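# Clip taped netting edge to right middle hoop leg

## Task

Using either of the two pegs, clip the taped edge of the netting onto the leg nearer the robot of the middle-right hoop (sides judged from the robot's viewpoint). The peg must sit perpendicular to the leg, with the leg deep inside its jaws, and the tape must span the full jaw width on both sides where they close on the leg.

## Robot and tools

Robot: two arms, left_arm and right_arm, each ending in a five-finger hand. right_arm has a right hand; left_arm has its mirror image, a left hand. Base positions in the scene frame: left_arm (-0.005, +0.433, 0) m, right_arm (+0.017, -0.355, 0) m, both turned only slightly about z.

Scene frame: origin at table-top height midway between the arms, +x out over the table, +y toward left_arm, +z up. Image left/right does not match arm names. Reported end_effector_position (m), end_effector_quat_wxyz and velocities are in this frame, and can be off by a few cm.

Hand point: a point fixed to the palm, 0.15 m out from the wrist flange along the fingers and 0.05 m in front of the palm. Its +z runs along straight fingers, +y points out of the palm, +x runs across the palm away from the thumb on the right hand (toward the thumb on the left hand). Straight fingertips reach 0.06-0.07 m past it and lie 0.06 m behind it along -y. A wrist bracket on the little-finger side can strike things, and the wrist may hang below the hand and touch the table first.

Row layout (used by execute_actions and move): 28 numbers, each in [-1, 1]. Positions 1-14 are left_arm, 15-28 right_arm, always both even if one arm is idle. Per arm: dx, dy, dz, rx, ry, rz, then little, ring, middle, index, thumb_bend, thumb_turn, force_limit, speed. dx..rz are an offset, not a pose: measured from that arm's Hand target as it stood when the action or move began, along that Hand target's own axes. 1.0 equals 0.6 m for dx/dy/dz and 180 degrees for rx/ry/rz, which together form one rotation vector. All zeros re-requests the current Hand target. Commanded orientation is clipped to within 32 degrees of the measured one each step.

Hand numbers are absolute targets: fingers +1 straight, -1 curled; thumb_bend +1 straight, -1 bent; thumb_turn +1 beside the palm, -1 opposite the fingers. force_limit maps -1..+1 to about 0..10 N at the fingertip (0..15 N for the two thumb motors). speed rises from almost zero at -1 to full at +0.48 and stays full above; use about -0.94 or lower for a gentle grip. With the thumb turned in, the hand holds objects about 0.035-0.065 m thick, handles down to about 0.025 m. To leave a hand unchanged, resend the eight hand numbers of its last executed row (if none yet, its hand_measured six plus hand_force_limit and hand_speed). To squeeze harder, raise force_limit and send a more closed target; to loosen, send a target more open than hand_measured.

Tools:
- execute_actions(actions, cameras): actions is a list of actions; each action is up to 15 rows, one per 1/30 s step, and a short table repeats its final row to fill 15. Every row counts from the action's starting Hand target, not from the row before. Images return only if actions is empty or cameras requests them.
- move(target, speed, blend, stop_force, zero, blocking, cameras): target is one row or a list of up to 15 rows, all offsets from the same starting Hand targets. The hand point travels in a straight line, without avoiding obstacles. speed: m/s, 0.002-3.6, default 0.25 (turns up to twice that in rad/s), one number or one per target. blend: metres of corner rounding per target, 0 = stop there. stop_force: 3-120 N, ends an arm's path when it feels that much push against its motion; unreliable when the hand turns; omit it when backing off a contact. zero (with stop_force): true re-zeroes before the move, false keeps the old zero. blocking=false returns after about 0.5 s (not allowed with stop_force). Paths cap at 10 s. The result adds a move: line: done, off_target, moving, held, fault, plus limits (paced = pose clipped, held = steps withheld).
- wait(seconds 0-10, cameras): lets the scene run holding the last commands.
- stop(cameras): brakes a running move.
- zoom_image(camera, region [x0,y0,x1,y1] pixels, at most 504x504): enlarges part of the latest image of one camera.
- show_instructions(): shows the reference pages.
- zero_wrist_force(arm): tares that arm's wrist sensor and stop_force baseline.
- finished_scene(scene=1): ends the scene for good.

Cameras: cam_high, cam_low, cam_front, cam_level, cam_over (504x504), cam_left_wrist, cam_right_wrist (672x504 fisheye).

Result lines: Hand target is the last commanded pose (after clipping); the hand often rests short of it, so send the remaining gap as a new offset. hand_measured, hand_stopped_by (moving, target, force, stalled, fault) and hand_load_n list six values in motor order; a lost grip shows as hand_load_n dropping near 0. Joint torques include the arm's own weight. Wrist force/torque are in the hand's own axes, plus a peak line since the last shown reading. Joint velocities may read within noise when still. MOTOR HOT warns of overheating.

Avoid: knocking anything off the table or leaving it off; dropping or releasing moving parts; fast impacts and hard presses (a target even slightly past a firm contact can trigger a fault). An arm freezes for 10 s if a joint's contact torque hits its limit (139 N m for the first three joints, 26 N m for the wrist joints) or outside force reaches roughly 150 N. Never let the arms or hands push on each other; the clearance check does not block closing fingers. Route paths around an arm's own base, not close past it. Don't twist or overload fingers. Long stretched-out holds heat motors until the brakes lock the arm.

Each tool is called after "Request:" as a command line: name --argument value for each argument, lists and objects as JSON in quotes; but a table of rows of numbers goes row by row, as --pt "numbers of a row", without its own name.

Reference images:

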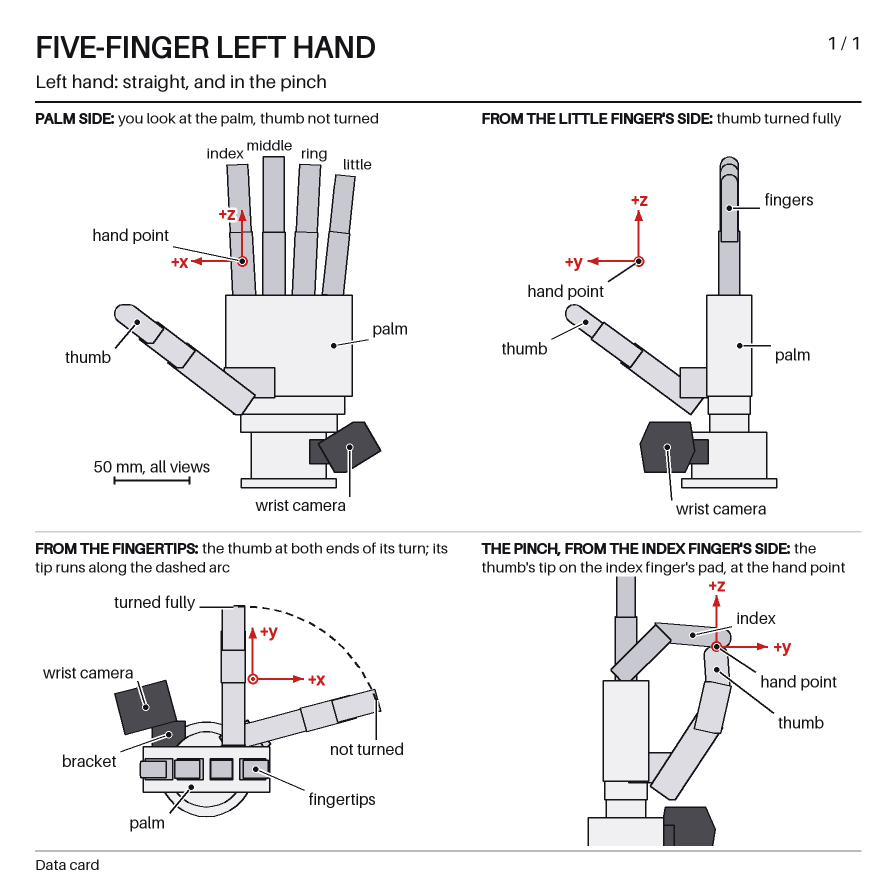

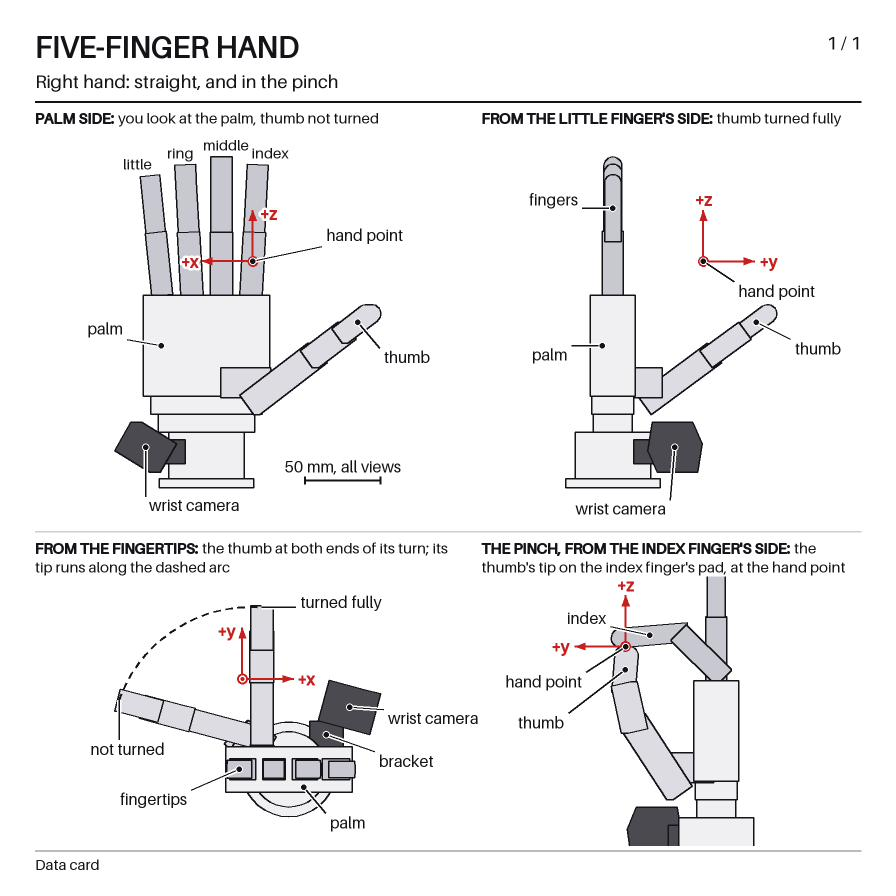

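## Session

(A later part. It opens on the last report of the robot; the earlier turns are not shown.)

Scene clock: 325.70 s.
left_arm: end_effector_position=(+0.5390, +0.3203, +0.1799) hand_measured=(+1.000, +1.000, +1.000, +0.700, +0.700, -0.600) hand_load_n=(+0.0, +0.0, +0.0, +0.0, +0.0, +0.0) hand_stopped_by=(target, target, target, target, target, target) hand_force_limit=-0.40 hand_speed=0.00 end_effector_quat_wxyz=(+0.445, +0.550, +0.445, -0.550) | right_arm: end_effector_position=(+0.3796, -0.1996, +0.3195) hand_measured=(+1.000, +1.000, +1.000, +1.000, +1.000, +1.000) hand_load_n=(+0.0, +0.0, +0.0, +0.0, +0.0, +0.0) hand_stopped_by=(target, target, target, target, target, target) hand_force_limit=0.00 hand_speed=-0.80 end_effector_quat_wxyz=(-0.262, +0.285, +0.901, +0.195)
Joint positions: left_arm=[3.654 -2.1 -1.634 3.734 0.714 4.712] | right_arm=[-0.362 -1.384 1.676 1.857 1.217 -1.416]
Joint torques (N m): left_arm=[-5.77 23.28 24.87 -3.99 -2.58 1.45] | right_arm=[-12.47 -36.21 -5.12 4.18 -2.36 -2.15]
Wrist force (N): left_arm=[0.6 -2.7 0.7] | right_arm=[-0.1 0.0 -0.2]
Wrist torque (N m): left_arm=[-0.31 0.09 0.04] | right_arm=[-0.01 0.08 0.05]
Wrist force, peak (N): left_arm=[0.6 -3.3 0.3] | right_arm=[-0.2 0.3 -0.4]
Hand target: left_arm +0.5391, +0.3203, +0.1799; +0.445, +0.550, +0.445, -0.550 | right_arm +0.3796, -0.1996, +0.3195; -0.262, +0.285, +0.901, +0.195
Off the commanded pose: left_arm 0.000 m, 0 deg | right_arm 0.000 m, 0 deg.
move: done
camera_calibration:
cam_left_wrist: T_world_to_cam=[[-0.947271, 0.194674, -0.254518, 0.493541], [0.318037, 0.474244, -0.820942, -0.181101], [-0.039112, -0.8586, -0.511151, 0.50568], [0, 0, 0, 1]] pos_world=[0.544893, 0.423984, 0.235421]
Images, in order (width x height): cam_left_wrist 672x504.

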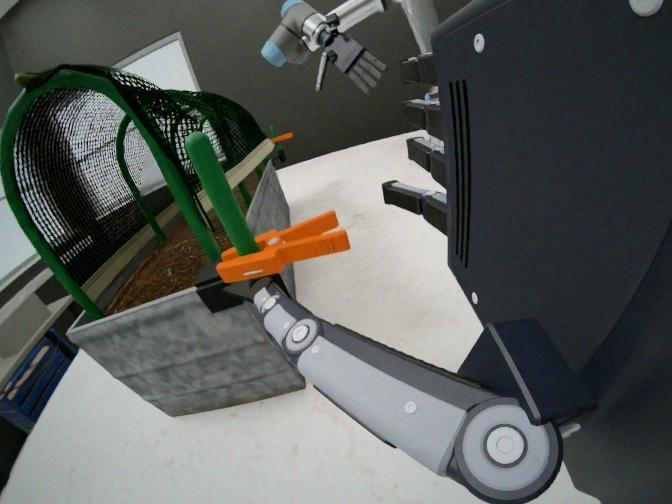

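Request:
move --target '[0,0,0,0,0,0,1,1,1,0.35,0.3,-0.6,-0.6,-0.4,0,0,0,0,0,0,1,1,1,1,1,1,0,-0.8]' --speed 0.06 --cameras '["cam_left_wrist"]'

Request:
zoom_image --camera "cam_left_wrist" --region '[180, 120, 480, 340]'

Scene clock: 330.77 s.
left_arm: end_effector_position=(+0.5392, +0.3203, +0.1799) hand_measured=(+1.000, +1.000, +1.000, +0.350, +0.300, -0.600) hand_load_n=(+0.0, +0.0, +0.0, +0.0, +0.0, +0.0) hand_stopped_by=(target, target, target, target, target, target) hand_force_limit=-0.60 hand_speed=-0.40 end_effector_quat_wxyz=(+0.445, +0.550, +0.445, -0.550) | right_arm: end_effector_position=(+0.3796, -0.1996, +0.3195) hand_measured=(+1.000, +1.000, +1.000, +1.000, +1.000, +1.000) hand_load_n=(+0.0, +0.0, +0.0, +0.0, +0.0, +0.0) hand_stopped_by=(target, target, target, target, target, target) hand_force_limit=0.00 hand_speed=-0.80 end_effector_quat_wxyz=(-0.262, +0.285, +0.901, +0.195)
Joint positions: left_arm=[3.654 -2.1 -1.633 3.734 0.714 4.712] | right_arm=[-0.362 -1.384 1.676 1.857 1.217 -1.416]
Joint torques (N m): left_arm=[-7.61 25.51 23.66 -3.49 -1.91 1.58] | right_arm=[-11.58 -35.81 -5.46 4.25 -2.35 -2.32]
Wrist force (N): left_arm=[0.7 -3.0 0.6] | right_arm=[0.0 -0.1 -0.1]
Wrist torque (N m): left_arm=[-0.35 0.08 0.05] | right_arm=[-0.04 0.07 0.04]
Wrist force, peak (N): left_arm=[0.7 -3.1 0.5] | right_arm=[-0.2 0.0 -0.4]
Hand target: left_arm +0.5391, +0.3203, +0.1799; +0.445, +0.550, +0.445, -0.550 | right_arm +0.3796, -0.1996, +0.3195; -0.262, +0.285, +0.901, +0.195
Off the commanded pose: left_arm 0.000 m, 0 deg | right_arm 0.000 m, 0 deg.
move: done
camera_calibration:
cam_left_wrist: T_world_to_cam=[[-0.947271, 0.194674, -0.254518, 0.493656], [0.318037, 0.474244, -0.820942, -0.181085], [-0.039112, -0.8586, -0.511151, 0.505598], [0, 0, 0, 1]] pos_world=[0.544993, 0.423884, 0.235421]
Images, in order (width x height): cam_left_wrist 672x504.

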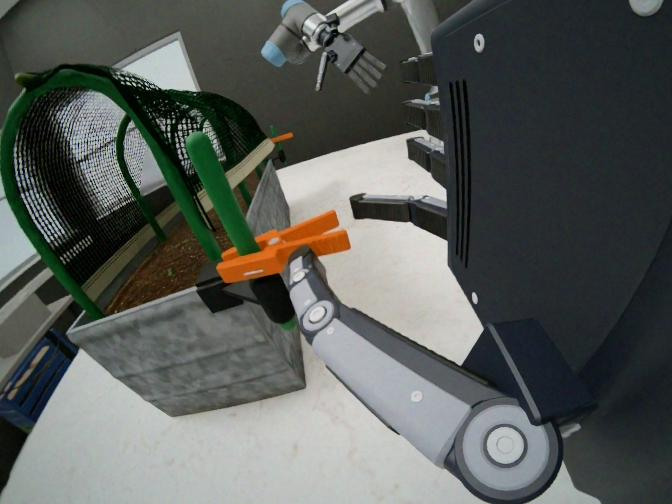

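Scaled by 1.680 from the camera's 672x504 image, which has a finer 960x720 frame.

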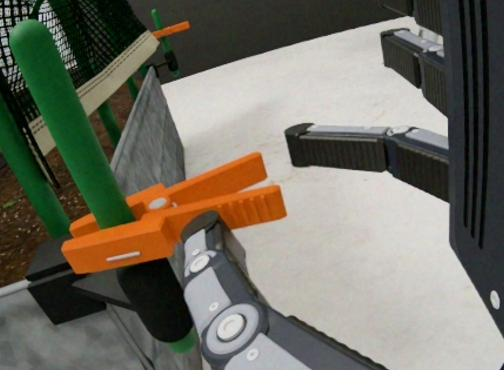

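Request:
move --target '[0,0,0,0,0,0,1,1,1,0.35,0.1,-0.6,-0.7,-0.7,0,0,0,0,0,0,1,1,1,1,1,1,0,-0.8]' --speed 0.06 --cameras '["cam_left_wrist"]'

Request:
zoom_image --camera "cam_left_wrist" --region '[180, 120, 480, 340]'

Scene clock: 334.73 s.
left_arm: end_effector_position=(+0.5392, +0.3203, +0.1799) hand_measured=(+1.000, +1.000, +1.000, +0.350, +0.100, -0.600) hand_load_n=(+0.0, +0.0, +0.0, +0.0, +0.5, +0.0) hand_stopped_by=(target, target, target, target, target, target) hand_force_limit=-0.70 hand_speed=-0.70 end_effector_quat_wxyz=(+0.445, +0.550, +0.445, -0.550) | right_arm: end_effector_position=(+0.3796, -0.1996, +0.3195) hand_measured=(+1.000, +1.000, +1.000, +1.000, +1.000, +1.000) hand_load_n=(+0.0, +0.0, +0.0, +0.0, +0.0, +0.0) hand_stopped_by=(target, target, target, target, target, target) hand_force_limit=0.00 hand_speed=-0.80 end_effector_quat_wxyz=(-0.262, +0.285, +0.901, +0.195)
Joint positions: left_arm=[3.654 -2.1 -1.633 3.734 0.714 4.712] | right_arm=[-0.362 -1.384 1.676 1.857 1.217 -1.416]
Joint torques (N m): left_arm=[-5.42 25.01 23.9 -2.01 0.71 1.68] | right_arm=[-10.97 -35.27 -5.47 4.26 -2.38 -2.09]
Wrist force (N): left_arm=[0.7 -2.6 0.1] | right_arm=[0.0 0.6 0.0]
Wrist torque (N m): left_arm=[-0.33 0.07 0.04] | right_arm=[0.07 0.07 0.07]
Wrist force, peak (N): left_arm=[0.3 -3.2 0.8] | right_arm=[0.0 0.6 0.0]
Hand target: left_arm +0.5391, +0.3203, +0.1799; +0.445, +0.550, +0.445, -0.550 | right_arm +0.3796, -0.1996, +0.3195; -0.262, +0.285, +0.901, +0.195
Off the commanded pose: left_arm 0.000 m, 0 deg | right_arm 0.000 m, 0 deg.
move: done
camera_calibration:
cam_left_wrist: T_world_to_cam=[[-0.947271, 0.194674, -0.254518, 0.493656], [0.318037, 0.474244, -0.820942, -0.181085], [-0.039112, -0.8586, -0.511151, 0.505598], [0, 0, 0, 1]] pos_world=[0.544993, 0.423884, 0.235421]
Images, in order (width x height): cam_left_wrist 672x504.

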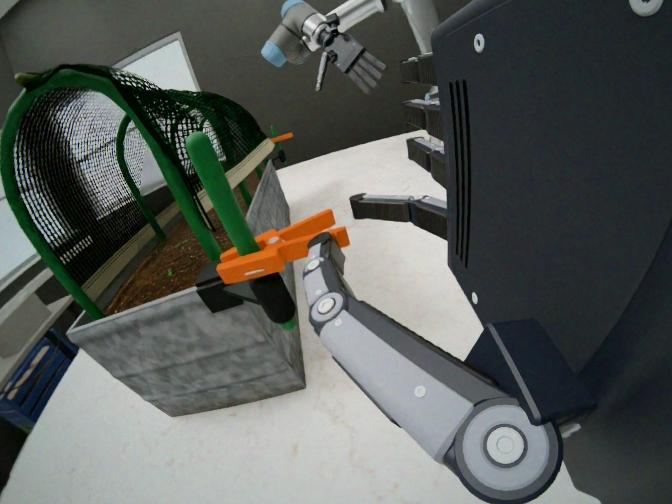

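Scaled by 1.680 from the camera's 672x504 image, which has a finer 960x720 frame.

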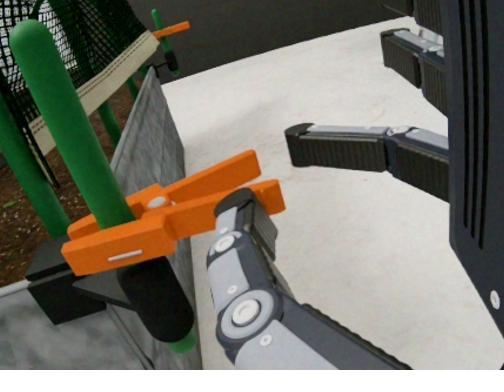

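Request:
move --target '[0,0,0,0,0,0,1,1,1,-0.3,0.1,-0.6,0.0,-0.85,0,0,0,0,0,0,1,1,1,1,1,1,0,-0.8]' --speed 0.06 --cameras '["cam_left_wrist"]'

Request:
zoom_image --camera "cam_left_wrist" --region '[180, 120, 480, 340]'

Scene clock: 341.03 s.
left_arm: end_effector_position=(+0.5391, +0.3203, +0.1799) hand_measured=(+1.000, +1.000, +1.000, -0.190, +0.100, -0.600) hand_load_n=(+0.0, +0.0, +0.0, +7.5, +2.0, +0.0) hand_stopped_by=(target, target, target, force, target, target) hand_force_limit=0.00 hand_speed=-0.85 end_effector_quat_wxyz=(+0.445, +0.550, +0.445, -0.550) | right_arm: end_effector_position=(+0.3796, -0.1996, +0.3195) hand_measured=(+1.000, +1.000, +1.000, +1.000, +1.000, +1.000) hand_load_n=(+0.0, +0.0, +0.0, +0.0, +0.0, +0.0) hand_stopped_by=(target, target, target, target, target, target) hand_force_limit=0.00 hand_speed=-0.80 end_effector_quat_wxyz=(-0.262, +0.285, +0.901, +0.195)
Joint positions: left_arm=[3.654 -2.1 -1.633 3.734 0.714 4.712] | right_arm=[-0.362 -1.384 1.676 1.857 1.217 -1.416]
Joint torques (N m): left_arm=[-4.78 25.78 22.95 -0.45 1.64 1.7] | right_arm=[-11.62 -35.44 -5.82 4.29 -2.22 -2.11]
Wrist force (N): left_arm=[0.6 -4.9 -0.3] | right_arm=[-0.2 0.0 -0.2]
Wrist torque (N m): left_arm=[-0.43 0.08 0.06] | right_arm=[-0.01 0.10 0.04]
Wrist force, peak (N): left_arm=[0.6 -4.9 -0.3] | right_arm=[-0.3 0.2 -0.5]
Hand target: left_arm +0.5391, +0.3203, +0.1799; +0.445, +0.550, +0.445, -0.550 | right_arm +0.3796, -0.1996, +0.3195; -0.262, +0.285, +0.901, +0.195
Off the commanded pose: left_arm 0.000 m, 0 deg | right_arm 0.000 m, 0 deg.
move: done
camera_calibration:
cam_left_wrist: T_world_to_cam=[[-0.947271, 0.194674, -0.254518, 0.493656], [0.318037, 0.474244, -0.820942, -0.181085], [-0.039112, -0.8586, -0.511151, 0.505598], [0, 0, 0, 1]] pos_world=[0.544993, 0.423884, 0.235421]
Images, in order (width x height): cam_left_wrist 672x504.

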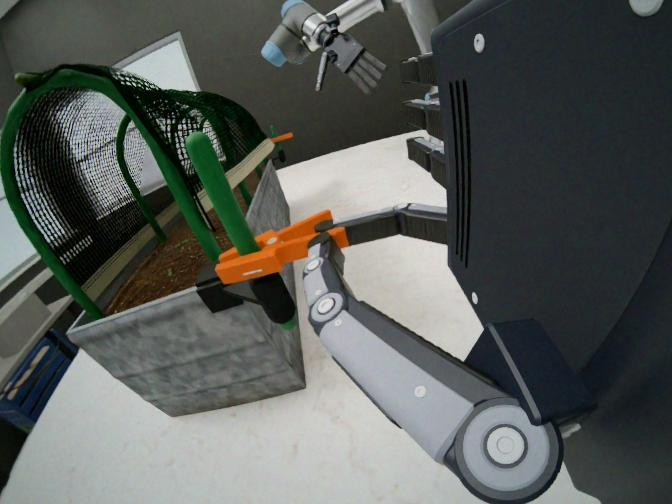

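Scaled by 1.680 from the camera's 672x504 image, which has a finer 960x720 frame.

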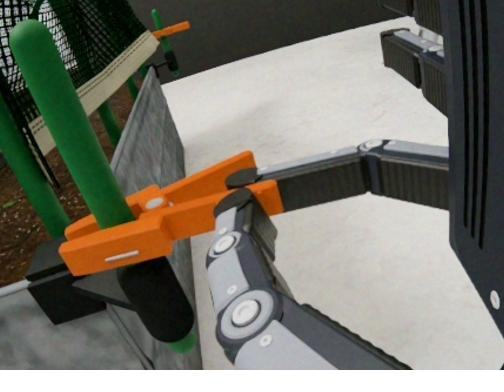

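Request:
move --target '[0,0,0,0,0,0,1,1,1,0.45,0.3,-0.6,0.0,-0.4,0,0,0,0,0,0,1,1,1,1,1,1,0,-0.8]' --speed 0.06 --cameras '["cam_left_wrist"]'

Request:
zoom_image --camera "cam_left_wrist" --region '[180, 120, 480, 340]'

Scene clock: 353.87 s.
left_arm: end_effector_position=(+0.5391, +0.3203, +0.1799) hand_measured=(+1.000, +1.000, +1.000, +0.450, +0.300, -0.600) hand_load_n=(+0.0, +0.0, +0.0, +0.0, +0.0, +0.5) hand_stopped_by=(target, target, target, target, target, target) hand_force_limit=0.00 hand_speed=-0.40 end_effector_quat_wxyz=(+0.445, +0.550, +0.445, -0.550) | right_arm: end_effector_position=(+0.3796, -0.1996, +0.3195) hand_measured=(+1.000, +1.000, +1.000, +1.000, +1.000, +1.000) hand_load_n=(+0.5, +0.0, +0.0, +0.0, +0.0, +0.0) hand_stopped_by=(target, target, target, target, target, target) hand_force_limit=0.00 hand_speed=-0.80 end_effector_quat_wxyz=(-0.262, +0.285, +0.901, +0.195)
Joint positions: left_arm=[3.654 -2.1 -1.633 3.734 0.714 4.712] | right_arm=[-0.362 -1.384 1.676 1.857 1.217 -1.416]
Joint torques (N m): left_arm=[-3.87 27.31 23.02 0.9 1.46 1.62] | right_arm=[-11.92 -34.85 -5.37 4.26 -2.27 -2]
Wrist force (N): left_arm=[0.9 -2.8 0.5] | right_arm=[-0.1 0.1 -0.3]
Wrist torque (N m): left_arm=[-0.32 0.05 0.06] | right_arm=[0.01 0.08 0.04]
Wrist force, peak (N): left_arm=[0.5 -5.0 -0.5] | right_arm=[0.2 0.3 -0.3]
Hand target: left_arm +0.5391, +0.3203, +0.1799; +0.445, +0.550, +0.445, -0.550 | right_arm +0.3796, -0.1996, +0.3195; -0.262, +0.285, +0.901, +0.195
Off the commanded pose: left_arm 0.000 m, 0 deg | right_arm 0.000 m, 0 deg.
move: done
camera_calibration:
cam_left_wrist: T_world_to_cam=[[-0.947271, 0.194674, -0.254518, 0.493656], [0.318037, 0.474244, -0.820942, -0.181085], [-0.039112, -0.8586, -0.511151, 0.505598], [0, 0, 0, 1]] pos_world=[0.544993, 0.423884, 0.235421]
Images, in order (width x height): cam_left_wrist 672x504.

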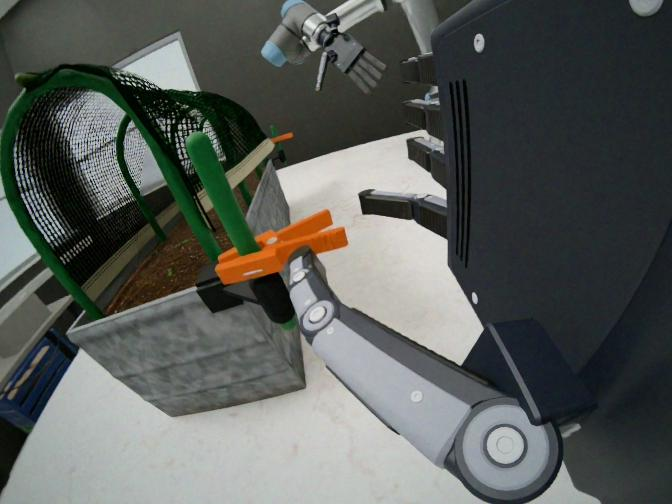

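Scaled by 1.680 from the camera's 672x504 image, which has a finer 960x720 frame.

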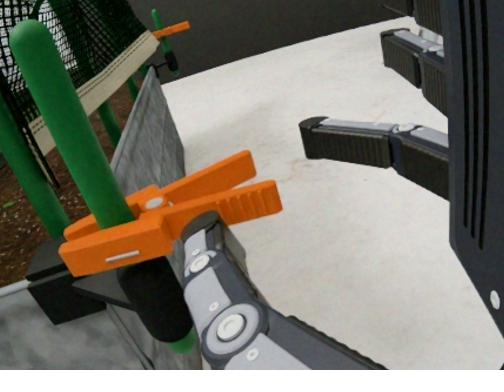

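Request:
move --target '[0,0.0215,0,0,0,0,1,1,1,0.45,0.3,-0.6,0.0,-0.4,0,0,0,0,0,0,1,1,1,1,1,1,0,-0.8]' --speed 0.05 --cameras '[]'

Request:
move --target '[0,0,0,0,0,0,1,1,1,0.2,0.02,-0.6,-0.6,-0.8,0,0,0,0,0,0,1,1,1,1,1,1,0,-0.8]' --speed 0.05 --cameras '["cam_left_wrist"]'

Request:
zoom_image --camera "cam_left_wrist" --region '[200, 120, 500, 340]'

Scene clock: 357.90 s.
left_arm: end_effector_position=(+0.5516, +0.3176, +0.1799) hand_measured=(+1.000, +1.000, +1.000, +0.450, +0.298, -0.600) hand_load_n=(+0.0, +0.0, +0.0, +0.0, -10.0, +2.0) hand_stopped_by=(target, target, target, target, target, target) hand_force_limit=0.00 hand_speed=-0.40 end_effector_quat_wxyz=(+0.445, +0.550, +0.445, -0.550) | right_arm: end_effector_position=(+0.3796, -0.1996, +0.3195) hand_measured=(+1.000, +1.000, +1.000, +1.000, +1.000, +1.000) hand_load_n=(+0.0, +0.0, +0.0, +0.0, +0.0, +0.0) hand_stopped_by=(target, target, target, target, target, target) hand_force_limit=0.00 hand_speed=-0.80 end_effector_quat_wxyz=(-0.262, +0.285, +0.901, +0.195)
Joint positions: left_arm=[3.639 -2.123 -1.595 3.718 0.699 4.712] | right_arm=[-0.362 -1.384 1.676 1.857 1.217 -1.416]
Joint torques (N m): left_arm=[-12.64 24.25 24.44 -2.93 -4.93 -0.51] | right_arm=[-11.63 -35.69 -5.23 4.25 -2.24 -1.95]
Wrist force (N): left_arm=[0.6 -16.8 -7.1] | right_arm=[0.0 0.3 -0.1]
Wrist torque (N m): left_arm=[-0.82 0.10 0.08] | right_arm=[0.02 0.08 0.06]
Wrist force, peak (N): left_arm=[0.7 -17.0 -6.9] | right_arm=[-0.2 0.5 -0.1]
Hand target: left_arm +0.5518, +0.3176, +0.1799; +0.445, +0.550, +0.445, -0.550 | right_arm +0.3796, -0.1996, +0.3195; -0.262, +0.285, +0.901, +0.195
Off the commanded pose: left_arm 0.000 m, 0 deg | right_arm 0.000 m, 0 deg.
move: done
No camera images: "cameras" was empty.

Scene clock: 358.60 s.
left_arm: end_effector_position=(+0.5518, +0.3176, +0.1799) hand_measured=(+1.000, +1.000, +1.000, +0.212, +0.208, -0.600) hand_load_n=(+0.0, +0.0, +0.0, +7.0, +3.5, +0.5) hand_stopped_by=(target, target, target, force, force, target) hand_force_limit=-0.60 hand_speed=-0.80 end_effector_quat_wxyz=(+0.445, +0.550, +0.445, -0.550) | right_arm: end_effector_position=(+0.3796, -0.1996, +0.3195) hand_measured=(+1.000, +1.000, +1.000, +1.000, +1.000, +1.000) hand_load_n=(+0.0, +0.0, +0.0, +0.0, +0.0, +0.0) hand_stopped_by=(target, target, target, target, target, target) hand_force_limit=0.00 hand_speed=-0.80 end_effector_quat_wxyz=(-0.262, +0.285, +0.901, +0.195)
Joint positions: left_arm=[3.638 -2.124 -1.594 3.718 0.698 4.712] | right_arm=[-0.362 -1.384 1.676 1.857 1.217 -1.416]
Joint torques (N m): left_arm=[-4.92 26.44 22.02 -3.55 1.78 1.41] | right_arm=[-11.32 -34.64 -6.24 4.14 -2.13 -1.91]
Wrist force (N): left_arm=[0.6 -4.6 1.1] | right_arm=[-0.2 0.0 -0.2]
Wrist torque (N m): left_arm=[-0.27 0.15 0.00] | right_arm=[-0.01 0.09 0.04]
Wrist force, peak (N): left_arm=[0.5 -17.6 -7.4] | right_arm=[0.0 0.3 -0.5]
Hand target: left_arm +0.5518, +0.3176, +0.1799; +0.445, +0.550, +0.445, -0.550 | right_arm +0.3796, -0.1996, +0.3195; -0.262, +0.285, +0.901, +0.195
Off the commanded pose: left_arm 0.000 m, 0 deg | right_arm 0.000 m, 0 deg.
move: done
camera_calibration:
cam_left_wrist: T_world_to_cam=[[-0.947275, 0.194593, -0.254567, 0.506259], [0.318039, 0.474271, -0.820925, -0.18386], [-0.0390122, -0.858604, -0.511153, 0.503723], [0, 0, 0, 1]] pos_world=[0.557692, 0.421184, 0.235421]
Images, in order (width x height): cam_left_wrist 672x504.

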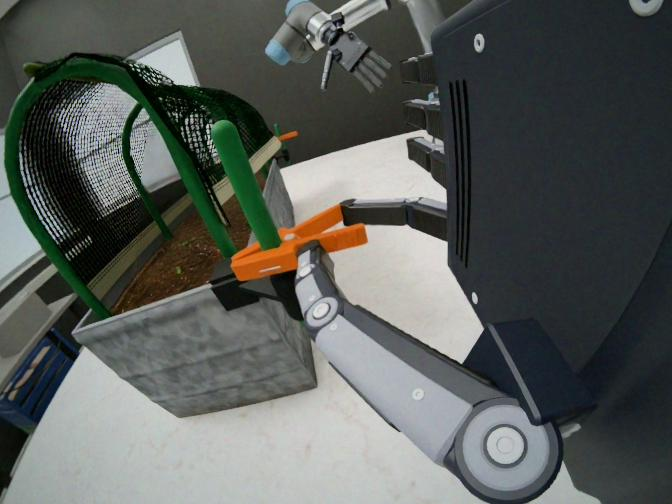

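Scaled by 1.680 from the camera's 672x504 image, which has a finer 960x720 frame.

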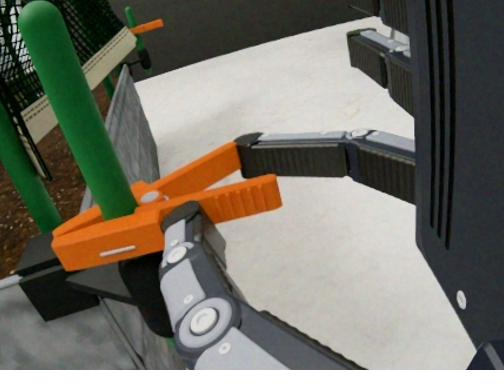

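Request:
move --target '[0,0,0,0,0,0,1,1,1,0.6,0.4,-0.6,-0.6,-0.3,0,0,0,0,0,0,1,1,1,1,1,1,0,-0.8]' --speed 0.05 --cameras '[]'

Request:
move --target '[0,-0.042,-0.005,-0.04,0,0,1,1,1,0.6,0.4,-0.6,-0.6,-0.3,0,0,0,0,0,0,1,1,1,1,1,1,0,-0.8]' --speed 0.1 --cameras '[]'

Request:
move --target '[0,0,0,0,0,0,1,1,1,0.45,-0.1,-0.6,-0.6,-0.3,0,0,0,0,0,0,1,1,1,1,1,1,0,-0.8]' --speed 0.1 --cameras '["cam_left_wrist"]'

Request:
zoom_image --camera "cam_left_wrist" --region '[180, 120, 480, 340]'

Scene clock: 377.53 s.
left_arm: end_effector_position=(+0.5518, +0.3176, +0.1799) hand_measured=(+1.000, +1.000, +1.000, +0.600, +0.396, -0.600) hand_load_n=(+0.0, +0.0, +0.0, +0.0, -7.5, -3.5) hand_stopped_by=(target, target, target, target, target, target) hand_force_limit=-0.60 hand_speed=-0.30 end_effector_quat_wxyz=(+0.445, +0.550, +0.445, -0.550) | right_arm: end_effector_position=(+0.3796, -0.1996, +0.3195) hand_measured=(+1.000, +1.000, +1.000, +1.000, +1.000, +1.000) hand_load_n=(+0.0, +0.0, +0.0, +0.0, +0.0, +0.0) hand_stopped_by=(target, target, target, target, target, target) hand_force_limit=0.00 hand_speed=-0.80 end_effector_quat_wxyz=(-0.262, +0.285, +0.901, +0.195)
Joint positions: left_arm=[3.638 -2.124 -1.594 3.718 0.699 4.712] | right_arm=[-0.362 -1.384 1.676 1.857 1.217 -1.416]
Joint torques (N m): left_arm=[2.55 26.3 9.34 -1.4 -3.91 1.65] | right_arm=[-11.23 -34.95 -5.72 4.15 -2.19 -1.93]
Wrist force (N): left_arm=[-2.8 -9.9 -1.7] | right_arm=[0.0 0.1 -0.2]
Wrist torque (N m): left_arm=[-0.52 0.11 0.14] | right_arm=[0.00 0.06 0.05]
Wrist force, peak (N): left_arm=[-2.4 -24.3 -3.7] | right_arm=[0.0 0.5 -0.4]
Hand target: left_arm +0.5518, +0.3176, +0.1799; +0.445, +0.550, +0.445, -0.550 | right_arm +0.3796, -0.1996, +0.3195; -0.262, +0.285, +0.901, +0.195
Off the commanded pose: left_arm 0.000 m, 0 deg | right_arm 0.000 m, 0 deg.
move: done
No camera images: "cameras" was empty.

Scene clock: 378.77 s.
left_arm: end_effector_position=(+0.5278, +0.3258, +0.1799) hand_measured=(+1.000, +1.000, +1.000, +0.600, +0.396, -0.600) hand_load_n=(+0.0, +0.0, +0.0, +0.0, +0.0, +0.5) hand_stopped_by=(target, target, target, target, target, target) hand_force_limit=-0.60 hand_speed=-0.30 end_effector_quat_wxyz=(+0.478, +0.521, +0.479, -0.521) end_effector_velocity=(-0.001, +0.000, +0.000) end_effector_angular_velocity=(+0.000, +0.002, +0.002) | right_arm: end_effector_position=(+0.3796, -0.1996, +0.3195) hand_measured=(+1.000, +1.000, +1.000, +1.000, +1.000, +1.000) hand_load_n=(+0.0, +0.0, +0.0, +0.0, +0.0, +0.0) hand_stopped_by=(target, target, target, target, target, target) hand_force_limit=0.00 hand_speed=-0.80 end_effector_quat_wxyz=(-0.262, +0.285, +0.901, +0.195)
Joint positions: left_arm=[3.7 -2.018 -1.767 3.785 0.635 4.712] | right_arm=[-0.362 -1.384 1.676 1.857 1.217 -1.416]
Joint velocities: left_arm=[0.001 0.002 -0.005 0.002 -0.001 -0.002] | right_arm=[within noise]
Joint torques (N m): left_arm=[7.54 40.98 5.76 1.53 -2.25 -1.41] | right_arm=[-11.06 -35.44 -6.53 4.37 -2.31 -2.02]
Wrist force (N): left_arm=[0.7 -2.8 0.7] | right_arm=[0.1 0.0 -0.1]
Wrist torque (N m): left_arm=[-0.37 0.04 0.14] | right_arm=[-0.02 0.05 0.05]
Wrist force, peak (N): left_arm=[-3.1 -9.9 -1.3] | right_arm=[-0.1 -0.1 -0.6]
Hand target: left_arm +0.5277, +0.3258, +0.1799; +0.478, +0.521, +0.479, -0.521 | right_arm +0.3796, -0.1996, +0.3195; -0.262, +0.285, +0.901, +0.195
Off the commanded pose: left_arm 0.000 m, 0 deg | right_arm 0.000 m, 0 deg.
move: done
No camera images: "cameras" was empty.

Scene clock: 379.53 s.
left_arm: end_effector_position=(+0.5277, +0.3258, +0.1799) hand_measured=(+1.000, +1.000, +1.000, +0.450, -0.100, -0.600) hand_load_n=(+0.0, +0.0, +0.0, +0.0, +0.0, +0.0) hand_stopped_by=(target, target, target, target, target, target) hand_force_limit=-0.60 hand_speed=-0.30 end_effector_quat_wxyz=(+0.478, +0.521, +0.479, -0.521) | right_arm: end_effector_position=(+0.3796, -0.1996, +0.3195) hand_measured=(+1.000, +1.000, +1.000, +1.000, +1.000, +1.000) hand_load_n=(+0.0, +0.0, +0.0, +0.0, +0.0, +0.0) hand_stopped_by=(target, target, target, target, target, target) hand_force_limit=0.00 hand_speed=-0.80 end_effector_quat_wxyz=(-0.262, +0.285, +0.901, +0.195)
Joint positions: left_arm=[3.7 -2.018 -1.767 3.785 0.635 4.712] | right_arm=[-0.362 -1.384 1.676 1.857 1.217 -1.416]
Joint torques (N m): left_arm=[6.97 42.33 5.61 1.42 -2.21 -1.58] | right_arm=[-10.72 -35.15 -6.35 4.25 -2.22 -1.9]
Wrist force (N): left_arm=[0.5 -2.7 0.6] | right_arm=[0.0 0.0 -0.2]
Wrist torque (N m): left_arm=[-0.35 0.07 0.12] | right_arm=[-0.02 0.08 0.04]
Wrist force, peak (N): left_arm=[0.7 -2.9 0.8] | right_arm=[-0.2 0.1 -0.3]
Hand target: left_arm +0.5277, +0.3258, +0.1799; +0.478, +0.521, +0.479, -0.521 | right_arm +0.3796, -0.1996, +0.3195; -0.262, +0.285, +0.901, +0.195
Off the commanded pose: left_arm 0.000 m, 0 deg | right_arm 0.000 m, 0 deg.
move: done
camera_calibration:
cam_left_wrist: T_world_to_cam=[[-0.964181, 0.074481, -0.254573, 0.529906], [0.256168, 0.510413, -0.820888, -0.159271], [0.0687971, -0.856698, -0.51121, 0.452387], [0, 0, 0, 1]] pos_world=[0.520602, 0.429385, 0.235422]
Images, in order (width x height): cam_left_wrist 672x504.

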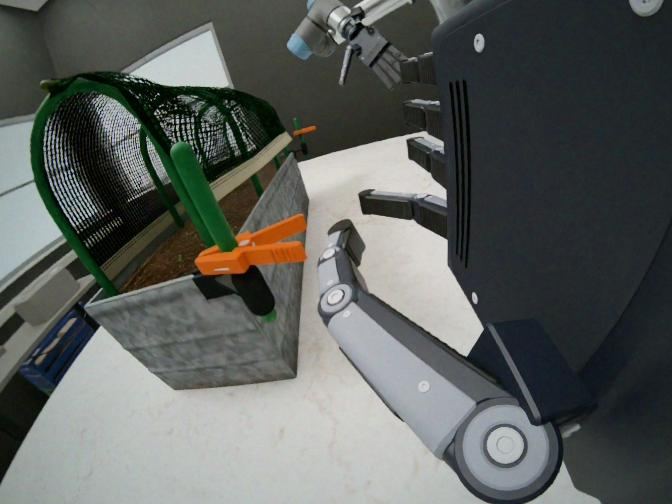

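Scaled by 1.680 from the camera's 672x504 image, which has a finer 960x720 frame.

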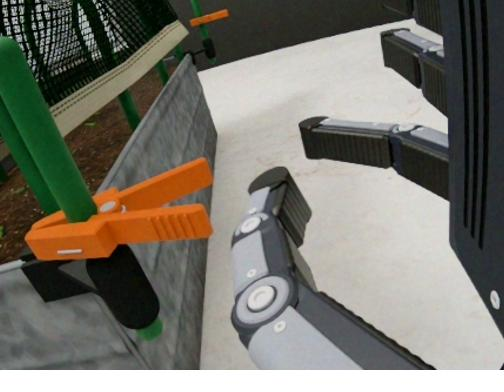

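Request:
move --pt "0 0 -0.0117 0 0 0 1 1 1 0.65 -0.2 -0.6 -0.6 -0.2 0 0 0 0 0 0 1 1 1 1 1 1 0 -0.8" --pt "0 0.0333 -0.0117 0 0 0 1 1 1 0.65 -0.2 -0.6 -0.6 -0.2 0 0 0 0 0 0 1 1 1 1 1 1 0 -0.8" --speed 0.05 --cameras '["cam_left_wrist"]'

Request:
zoom_image --camera "cam_left_wrist" --region '[200, 120, 500, 340]'

Scene clock: 399.30 s.
left_arm: end_effector_position=(+0.5481, +0.3311, +0.1799) hand_measured=(+1.000, +1.000, +1.000, +0.650, -0.200, -0.600) hand_load_n=(+0.0, +0.0, +0.0, +0.0, +0.0, +0.0) hand_stopped_by=(target, target, target, target, target, target) hand_force_limit=-0.60 hand_speed=-0.20 end_effector_quat_wxyz=(+0.478, +0.521, +0.479, -0.521) | right_arm: end_effector_position=(+0.3796, -0.1996, +0.3195) hand_measured=(+1.000, +1.000, +1.000, +1.000, +1.000, +1.000) hand_load_n=(+0.0, +0.0, +0.0, +0.0, +0.0, +0.0) hand_stopped_by=(target, target, target, target, target, target) hand_force_limit=0.00 hand_speed=-0.80 end_effector_quat_wxyz=(-0.262, +0.285, +0.901, +0.195)
Joint positions: left_arm=[3.688 -2.06 -1.7 3.76 0.623 4.712] | right_arm=[-0.362 -1.384 1.676 1.857 1.217 -1.416]
Joint torques (N m): left_arm=[-8.02 22.51 23.61 -3.86 -2.75 1.59] | right_arm=[-10.61 -34.76 -6.24 4.18 -2.15 -1.9]
Wrist force (N): left_arm=[0.3 -2.7 0.5] | right_arm=[0.0 0.1 -0.2]
Wrist torque (N m): left_arm=[-0.32 0.11 0.12] | right_arm=[0.00 0.08 0.05]
Wrist force, peak (N): left_arm=[0.8 -3.1 0.7] | right_arm=[-0.2 0.0 -0.5]
Hand target: left_arm +0.5482, +0.3311, +0.1799; +0.478, +0.521, +0.479, -0.521 | right_arm +0.3796, -0.1996, +0.3195; -0.262, +0.285, +0.901, +0.195
Off the commanded pose: left_arm 0.000 m, 0 deg | right_arm 0.000 m, 0 deg.
move: done
camera_calibration:
cam_left_wrist: T_world_to_cam=[[-0.964206, 0.0744307, -0.254495, 0.549197], [0.256075, 0.510421, -0.820912, -0.167149], [0.0687983, -0.856698, -0.51121, 0.455523], [0, 0, 0, 1]] pos_world=[0.541002, 0.434685, 0.235421]
Images, in order (width x height): cam_left_wrist 672x504.

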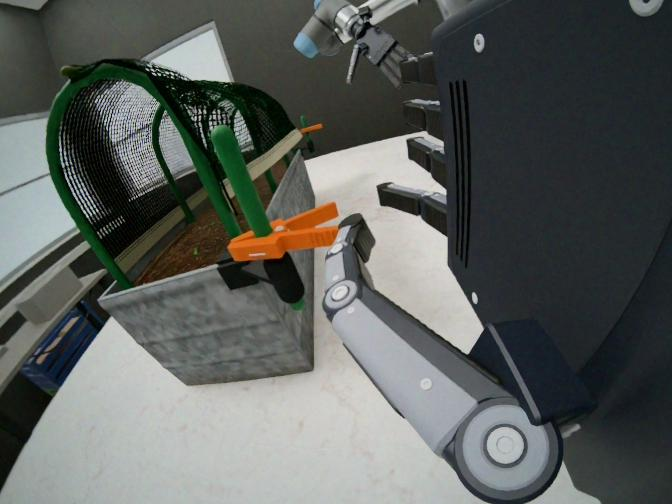

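Scaled by 1.680 from the camera's 672x504 image, which has a finer 960x720 frame.

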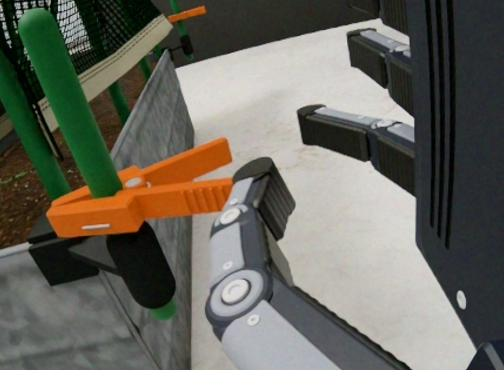

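Request:
move --target '[0,0.0275,0,0,0,0,1,1,1,0.65,-0.2,-0.6,-0.6,-0.2,0,0,0,0,0,0,1,1,1,1,1,1,0,-0.8]' --speed 0.04 --stop_force 5 --cameras '["cam_left_wrist"]'

Request:
zoom_image --camera "cam_left_wrist" --region '[200, 120, 500, 340]'

Scene clock: 404.17 s.
left_arm: end_effector_position=(+0.5647, +0.3297, +0.1799) hand_measured=(+1.000, +1.000, +1.000, +0.650, -0.200, -0.600) hand_load_n=(+0.0, +0.0, +0.0, +0.0, +0.0, +0.0) hand_stopped_by=(target, target, target, target, target, target) hand_force_limit=-0.60 hand_speed=-0.20 end_effector_quat_wxyz=(+0.478, +0.521, +0.479, -0.521) | right_arm: end_effector_position=(+0.3796, -0.1996, +0.3195) hand_measured=(+1.000, +1.000, +1.000, +1.000, +1.000, +1.000) hand_load_n=(+0.0, +0.0, +0.0, +0.0, +0.0, +0.0) hand_stopped_by=(target, target, target, target, target, target) hand_force_limit=0.00 hand_speed=-0.80 end_effector_quat_wxyz=(-0.262, +0.285, +0.901, +0.195)
Joint positions: left_arm=[3.67 -2.091 -1.649 3.74 0.605 4.712] | right_arm=[-0.362 -1.384 1.676 1.857 1.217 -1.416]
Joint torques (N m): left_arm=[-8.1 24.65 24.36 -3.75 -2.29 1.75] | right_arm=[-9.83 -34.79 -5.95 4.19 -2.14 -1.84]
Wrist force (N): left_arm=[0.8 -2.9 0.5] | right_arm=[0.1 -0.1 -0.1]
Wrist torque (N m): left_arm=[-0.34 0.06 0.15] | right_arm=[-0.03 0.06 0.04]
Wrist force, peak (N): left_arm=[0.7 -3.2 0.6] | right_arm=[0.2 0.3 -0.4]
Hand target: left_arm +0.5647, +0.3297, +0.1799; +0.478, +0.521, +0.479, -0.521 | right_arm +0.3796, -0.1996, +0.3195; -0.262, +0.285, +0.901, +0.195
Off the commanded pose: left_arm 0.000 m, 0 deg | right_arm 0.000 m, 0 deg.
move: done
camera_calibration:
cam_left_wrist: T_world_to_cam=[[-0.964181, 0.074481, -0.254573, 0.565194], [0.256168, 0.510413, -0.820888, -0.170714], [0.0687971, -0.856698, -0.51121, 0.453189], [0, 0, 0, 1]] pos_world=[0.557502, 0.433285, 0.235422]
Images, in order (width x height): cam_left_wrist 672x504.

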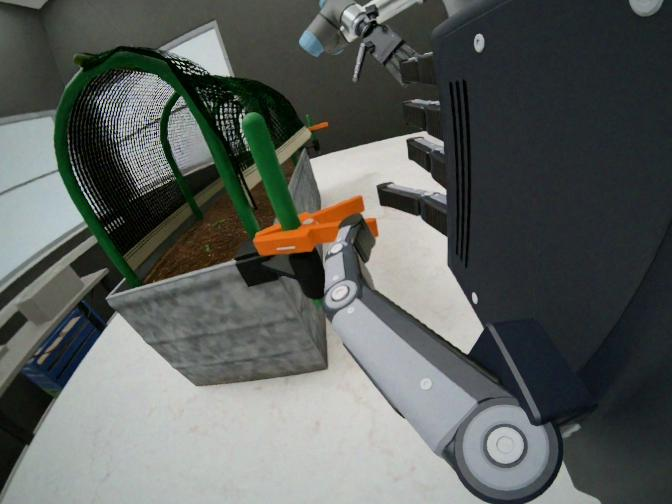

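Scaled by 1.680 from the camera's 672x504 image, which has a finer 960x720 frame.

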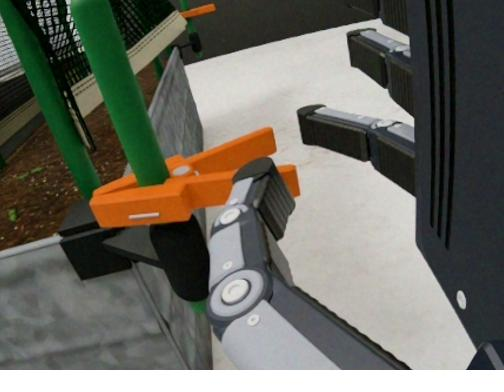

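Request:
move --target '[0,0.0083,0,0,0,0,1,1,1,0.65,-0.2,-0.6,-0.6,-0.2,0,0,0,0,0,0,1,1,1,1,1,1,0,-0.8]' --speed 0.04 --stop_force 5 --cameras '[]'

Request:
move --target '[0,0,0,0,0,0,1,1,1,0.3,-0.2,-0.6,-0.4,-0.7,0,0,0,0,0,0,1,1,1,1,1,1,0,-0.8]' --speed 0.05 --cameras '["cam_left_wrist"]'

Request:
zoom_image --camera "cam_left_wrist" --region '[200, 120, 500, 340]'

Scene clock: 413.57 s.
left_arm: end_effector_position=(+0.5696, +0.3293, +0.1799) hand_measured=(+1.000, +1.000, +1.000, +0.650, -0.200, -0.600) hand_load_n=(+0.0, +0.0, +0.0, +0.0, +0.0, +0.0) hand_stopped_by=(target, target, target, target, target, target) hand_force_limit=-0.60 hand_speed=-0.20 end_effector_quat_wxyz=(+0.478, +0.521, +0.479, -0.521) | right_arm: end_effector_position=(+0.3796, -0.1996, +0.3195) hand_measured=(+1.000, +1.000, +1.000, +1.000, +1.000, +1.000) hand_load_n=(+0.0, +0.0, +0.0, +0.0, +0.0, +0.0) hand_stopped_by=(target, target, target, target, target, target) hand_force_limit=0.00 hand_speed=-0.80 end_effector_quat_wxyz=(-0.262, +0.285, +0.901, +0.195)
Joint positions: left_arm=[3.665 -2.1 -1.633 3.734 0.6 4.712] | right_arm=[-0.362 -1.384 1.676 1.857 1.217 -1.416]
Joint torques (N m): left_arm=[-7.11 25.53 24.4 -3.8 -2.43 0.02] | right_arm=[-10.28 -34.5 -6.88 4.01 -2.18 -1.72]
Wrist force (N): left_arm=[0.4 -2.9 0.5] | right_arm=[0.0 0.1 -0.1]
Wrist torque (N m): left_arm=[-0.33 0.11 0.12] | right_arm=[-0.01 0.07 0.05]
Wrist force, peak (N): left_arm=[0.5 -3.4 0.6] | right_arm=[-0.3 0.4 -0.3]
Hand target: left_arm +0.5696, +0.3293, +0.1799; +0.478, +0.521, +0.479, -0.521 | right_arm +0.3796, -0.1996, +0.3195; -0.262, +0.285, +0.901, +0.195
Off the commanded pose: left_arm 0.000 m, 0 deg | right_arm 0.000 m, 0 deg.
move: done
No camera images: "cameras" was empty.

Scene clock: 414.07 s.
left_arm: end_effector_position=(+0.5696, +0.3292, +0.1799) hand_measured=(+1.000, +1.000, +1.000, +0.462, -0.200, -0.600) hand_load_n=(+0.0, +0.0, +0.0, +10.0, +0.0, +0.5) hand_stopped_by=(target, target, target, force, target, target) hand_force_limit=-0.40 hand_speed=-0.70 end_effector_quat_wxyz=(+0.478, +0.521, +0.479, -0.521) | right_arm: end_effector_position=(+0.3796, -0.1996, +0.3195) hand_measured=(+1.000, +1.000, +1.000, +1.000, +1.000, +1.000) hand_load_n=(+0.0, +0.0, +0.0, +0.0, +0.0, +0.0) hand_stopped_by=(target, target, target, target, target, target) hand_force_limit=0.00 hand_speed=-0.80 end_effector_quat_wxyz=(-0.262, +0.285, +0.901, +0.195)
Joint positions: left_arm=[3.665 -2.1 -1.633 3.734 0.6 4.712] | right_arm=[-0.362 -1.384 1.676 1.857 1.217 -1.416]
Joint torques (N m): left_arm=[-0.69 25.83 23.46 -0.93 -2.05 -0.05] | right_arm=[-9.99 -34.26 -5.92 4.23 -2.2 -1.78]
Wrist force (N): left_arm=[0.9 -10.8 4.4] | right_arm=[-0.1 -0.2 0.0]
Wrist torque (N m): left_arm=[-0.30 0.11 0.17] | right_arm=[-0.06 0.08 0.04]
Wrist force, peak (N): left_arm=[0.8 -11.8 5.1] | right_arm=[-0.3 0.4 -0.3]
Hand target: left_arm +0.5696, +0.3293, +0.1799; +0.478, +0.521, +0.479, -0.521 | right_arm +0.3796, -0.1996, +0.3195; -0.262, +0.285, +0.901, +0.195
Off the commanded pose: left_arm 0.000 m, 0 deg | right_arm 0.000 m, 0 deg.
move: done
camera_calibration:
cam_left_wrist: T_world_to_cam=[[-0.964209, 0.0744948, -0.254463, 0.570036], [0.256088, 0.510329, -0.820965, -0.17164], [0.0687023, -0.856747, -0.511141, 0.452475], [0, 0, 0, 1]] pos_world=[0.562502, 0.432785, 0.235421]
Images, in order (width x height): cam_left_wrist 672x504.

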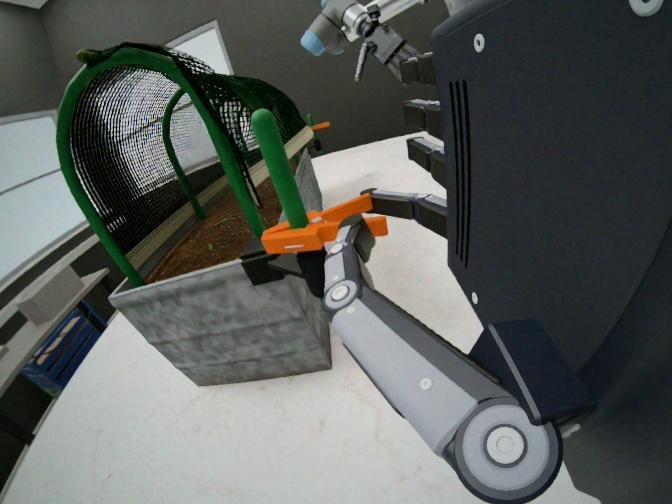

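Scaled by 1.680 from the camera's 672x504 image, which has a finer 960x720 frame.

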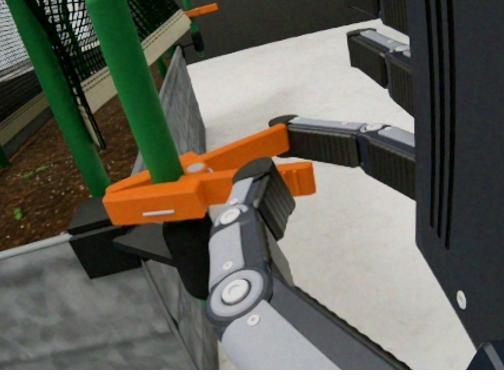

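Request:
move --target '[0,0,0,0,0,0,1,1,1,0.7,-0.2,-0.6,-0.6,-0.2,0,0,0,0,0,0,1,1,1,1,1,1,0,-0.8]' --speed 0.05 --cameras '[]'

Request:
move --target '[0,0,-0.0067,0,0,0,1,1,1,0.7,-0.2,-0.6,-0.6,-0.2,0,0,0,0,0,0,1,1,1,1,1,1,0,-0.8]' --speed 0.05 --cameras '[]'

Request:
move --target '[0,0,0,0,0,0,1,1,1,0.7,-0.4,-0.6,-0.7,-0.6,0,0,0,0,0,0,1,1,1,1,1,1,0,-0.8]' --speed 0.05 --cameras '["cam_left_wrist"]'

Request:
zoom_image --camera "cam_left_wrist" --region '[200, 120, 500, 340]'

Scene clock: 430.17 s.
left_arm: end_effector_position=(+0.5697, +0.3293, +0.1799) hand_measured=(+1.000, +1.000, +1.000, +0.700, -0.200, -0.600) hand_load_n=(+0.0, +0.0, +0.0, +0.0, +0.0, +0.5) hand_stopped_by=(target, target, target, target, target, target) hand_force_limit=-0.60 hand_speed=-0.20 end_effector_quat_wxyz=(+0.478, +0.521, +0.479, -0.521) | right_arm: end_effector_position=(+0.3796, -0.1996, +0.3195) hand_measured=(+1.000, +1.000, +1.000, +1.000, +1.000, +1.000) hand_load_n=(+0.0, +0.0, +0.0, +0.0, +0.0, +0.0) hand_stopped_by=(target, target, target, target, target, target) hand_force_limit=0.00 hand_speed=-0.80 end_effector_quat_wxyz=(-0.262, +0.285, +0.901, +0.195)
Joint positions: left_arm=[3.665 -2.1 -1.633 3.734 0.6 4.712] | right_arm=[-0.362 -1.384 1.676 1.857 1.217 -1.416]
Joint torques (N m): left_arm=[-0.23 27.74 22.03 -2.22 -0.18 -0.66] | right_arm=[-10.08 -34.54 -5.98 4.09 -1.99 -1.72]
Wrist force (N): left_arm=[0.4 -2.9 0.5] | right_arm=[0.0 0.1 0.2]
Wrist torque (N m): left_arm=[-0.35 0.12 0.13] | right_arm=[-0.03 0.06 0.06]
Wrist force, peak (N): left_arm=[0.7 -11.0 4.7] | right_arm=[0.1 0.2 -0.5]
Hand target: left_arm +0.5696, +0.3293, +0.1799; +0.478, +0.521, +0.479, -0.521 | right_arm +0.3796, -0.1996, +0.3195; -0.262, +0.285, +0.901, +0.195
Off the commanded pose: left_arm 0.000 m, 0 deg | right_arm 0.000 m, 0 deg.
move: done
No camera images: "cameras" was empty.

Scene clock: 430.87 s.
left_arm: end_effector_position=(+0.5700, +0.3331, +0.1799) hand_measured=(+1.000, +1.000, +1.000, +0.700, -0.200, -0.600) hand_load_n=(+0.0, +0.0, +0.0, +0.0, +0.0, +0.5) hand_stopped_by=(target, target, target, target, target, target) hand_force_limit=-0.60 hand_speed=-0.20 end_effector_quat_wxyz=(+0.478, +0.521, +0.479, -0.521) | right_arm: end_effector_position=(+0.3796, -0.1996, +0.3195) hand_measured=(+1.000, +1.000, +1.000, +1.000, +1.000, +1.000) hand_load_n=(+0.0, +0.0, +0.0, +0.0, +0.0, +0.0) hand_stopped_by=(target, target, target, target, target, target) hand_force_limit=0.00 hand_speed=-0.80 end_effector_quat_wxyz=(-0.262, +0.285, +0.901, +0.195)
Joint positions: left_arm=[3.671 -2.103 -1.629 3.732 0.606 4.712] | right_arm=[-0.362 -1.384 1.676 1.857 1.217 -1.416]
Joint torques (N m): left_arm=[7.11 25.48 25.03 -3.63 2.45 -0.77] | right_arm=[-9.75 -34.48 -5.82 4.11 -2.02 -1.64]
Wrist force (N): left_arm=[0.6 -2.8 0.5] | right_arm=[0.1 0.3 -0.1]
Wrist torque (N m): left_arm=[-0.32 0.09 0.14] | right_arm=[0.02 0.05 0.06]
Wrist force, peak (N): left_arm=[0.5 -3.3 0.4] | right_arm=[-0.1 -0.1 -0.4]
Hand target: left_arm +0.5700, +0.3333, +0.1799; +0.478, +0.521, +0.479, -0.521 | right_arm +0.3796, -0.1996, +0.3195; -0.262, +0.285, +0.901, +0.195
Off the commanded pose: left_arm 0.000 m, 0 deg | right_arm 0.000 m, 0 deg.
move: done
No camera images: "cameras" was empty.

Scene clock: 431.50 s.
left_arm: end_effector_position=(+0.5700, +0.3333, +0.1799) hand_measured=(+1.000, +1.000, +1.000, +0.700, -0.400, -0.600) hand_load_n=(+0.0, +0.0, +0.0, +0.0, +0.0, +0.0) hand_stopped_by=(target, target, target, target, target, target) hand_force_limit=-0.70 hand_speed=-0.60 end_effector_quat_wxyz=(+0.478, +0.521, +0.479, -0.521) | right_arm: end_effector_position=(+0.3796, -0.1996, +0.3195) hand_measured=(+1.000, +1.000, +1.000, +1.000, +1.000, +1.000) hand_load_n=(+0.0, +0.0, +0.0, +0.0, +0.0, +0.0) hand_stopped_by=(target, target, target, target, target, target) hand_force_limit=0.00 hand_speed=-0.80 end_effector_quat_wxyz=(-0.262, +0.285, +0.901, +0.195)
Joint positions: left_arm=[3.671 -2.103 -1.629 3.732 0.606 4.712] | right_arm=[-0.362 -1.384 1.676 1.857 1.217 -1.416]
Joint torques (N m): left_arm=[7.47 25.56 23.66 -3.71 2.4 -0.12] | right_arm=[-10.07 -34.53 -6.68 4.15 -2.07 -1.6]
Wrist force (N): left_arm=[0.4 -3.0 0.6] | right_arm=[0.1 0.2 -0.1]
Wrist torque (N m): left_arm=[-0.36 0.12 0.13] | right_arm=[0.01 0.05 0.07]
Wrist force, peak (N): left_arm=[0.3 -3.2 0.7] | right_arm=[0.2 0.2 -0.2]
Hand target: left_arm +0.5700, +0.3333, +0.1799; +0.478, +0.521, +0.479, -0.521 | right_arm +0.3796, -0.1996, +0.3195; -0.262, +0.285, +0.901, +0.195
Off the commanded pose: left_arm 0.000 m, 0 deg | right_arm 0.000 m, 0 deg.
move: done
camera_calibration:
cam_left_wrist: T_world_to_cam=[[-0.964181, 0.074481, -0.254573, 0.570036], [0.256168, 0.510413, -0.820888, -0.173909], [0.0687971, -0.856698, -0.51121, 0.455909], [0, 0, 0, 1]] pos_world=[0.562802, 0.436885, 0.235422]
Images, in order (width x height): cam_left_wrist 672x504.

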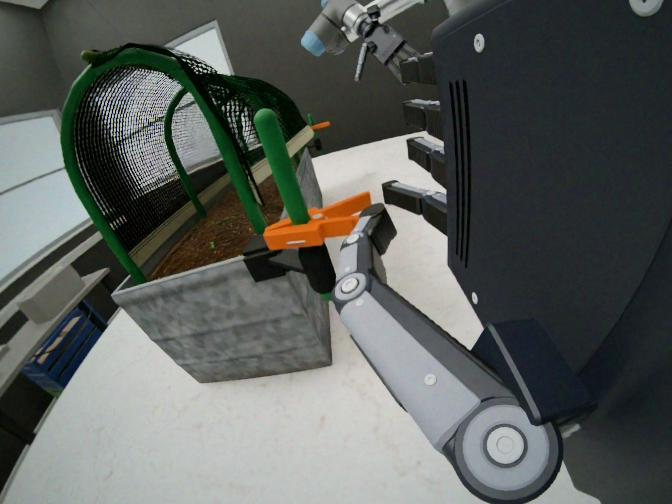

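Scaled by 1.680 from the camera's 672x504 image, which has a finer 960x720 frame.

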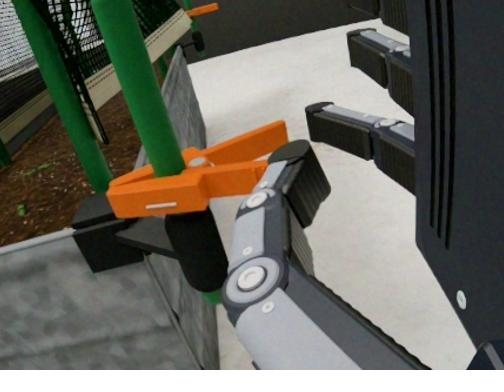

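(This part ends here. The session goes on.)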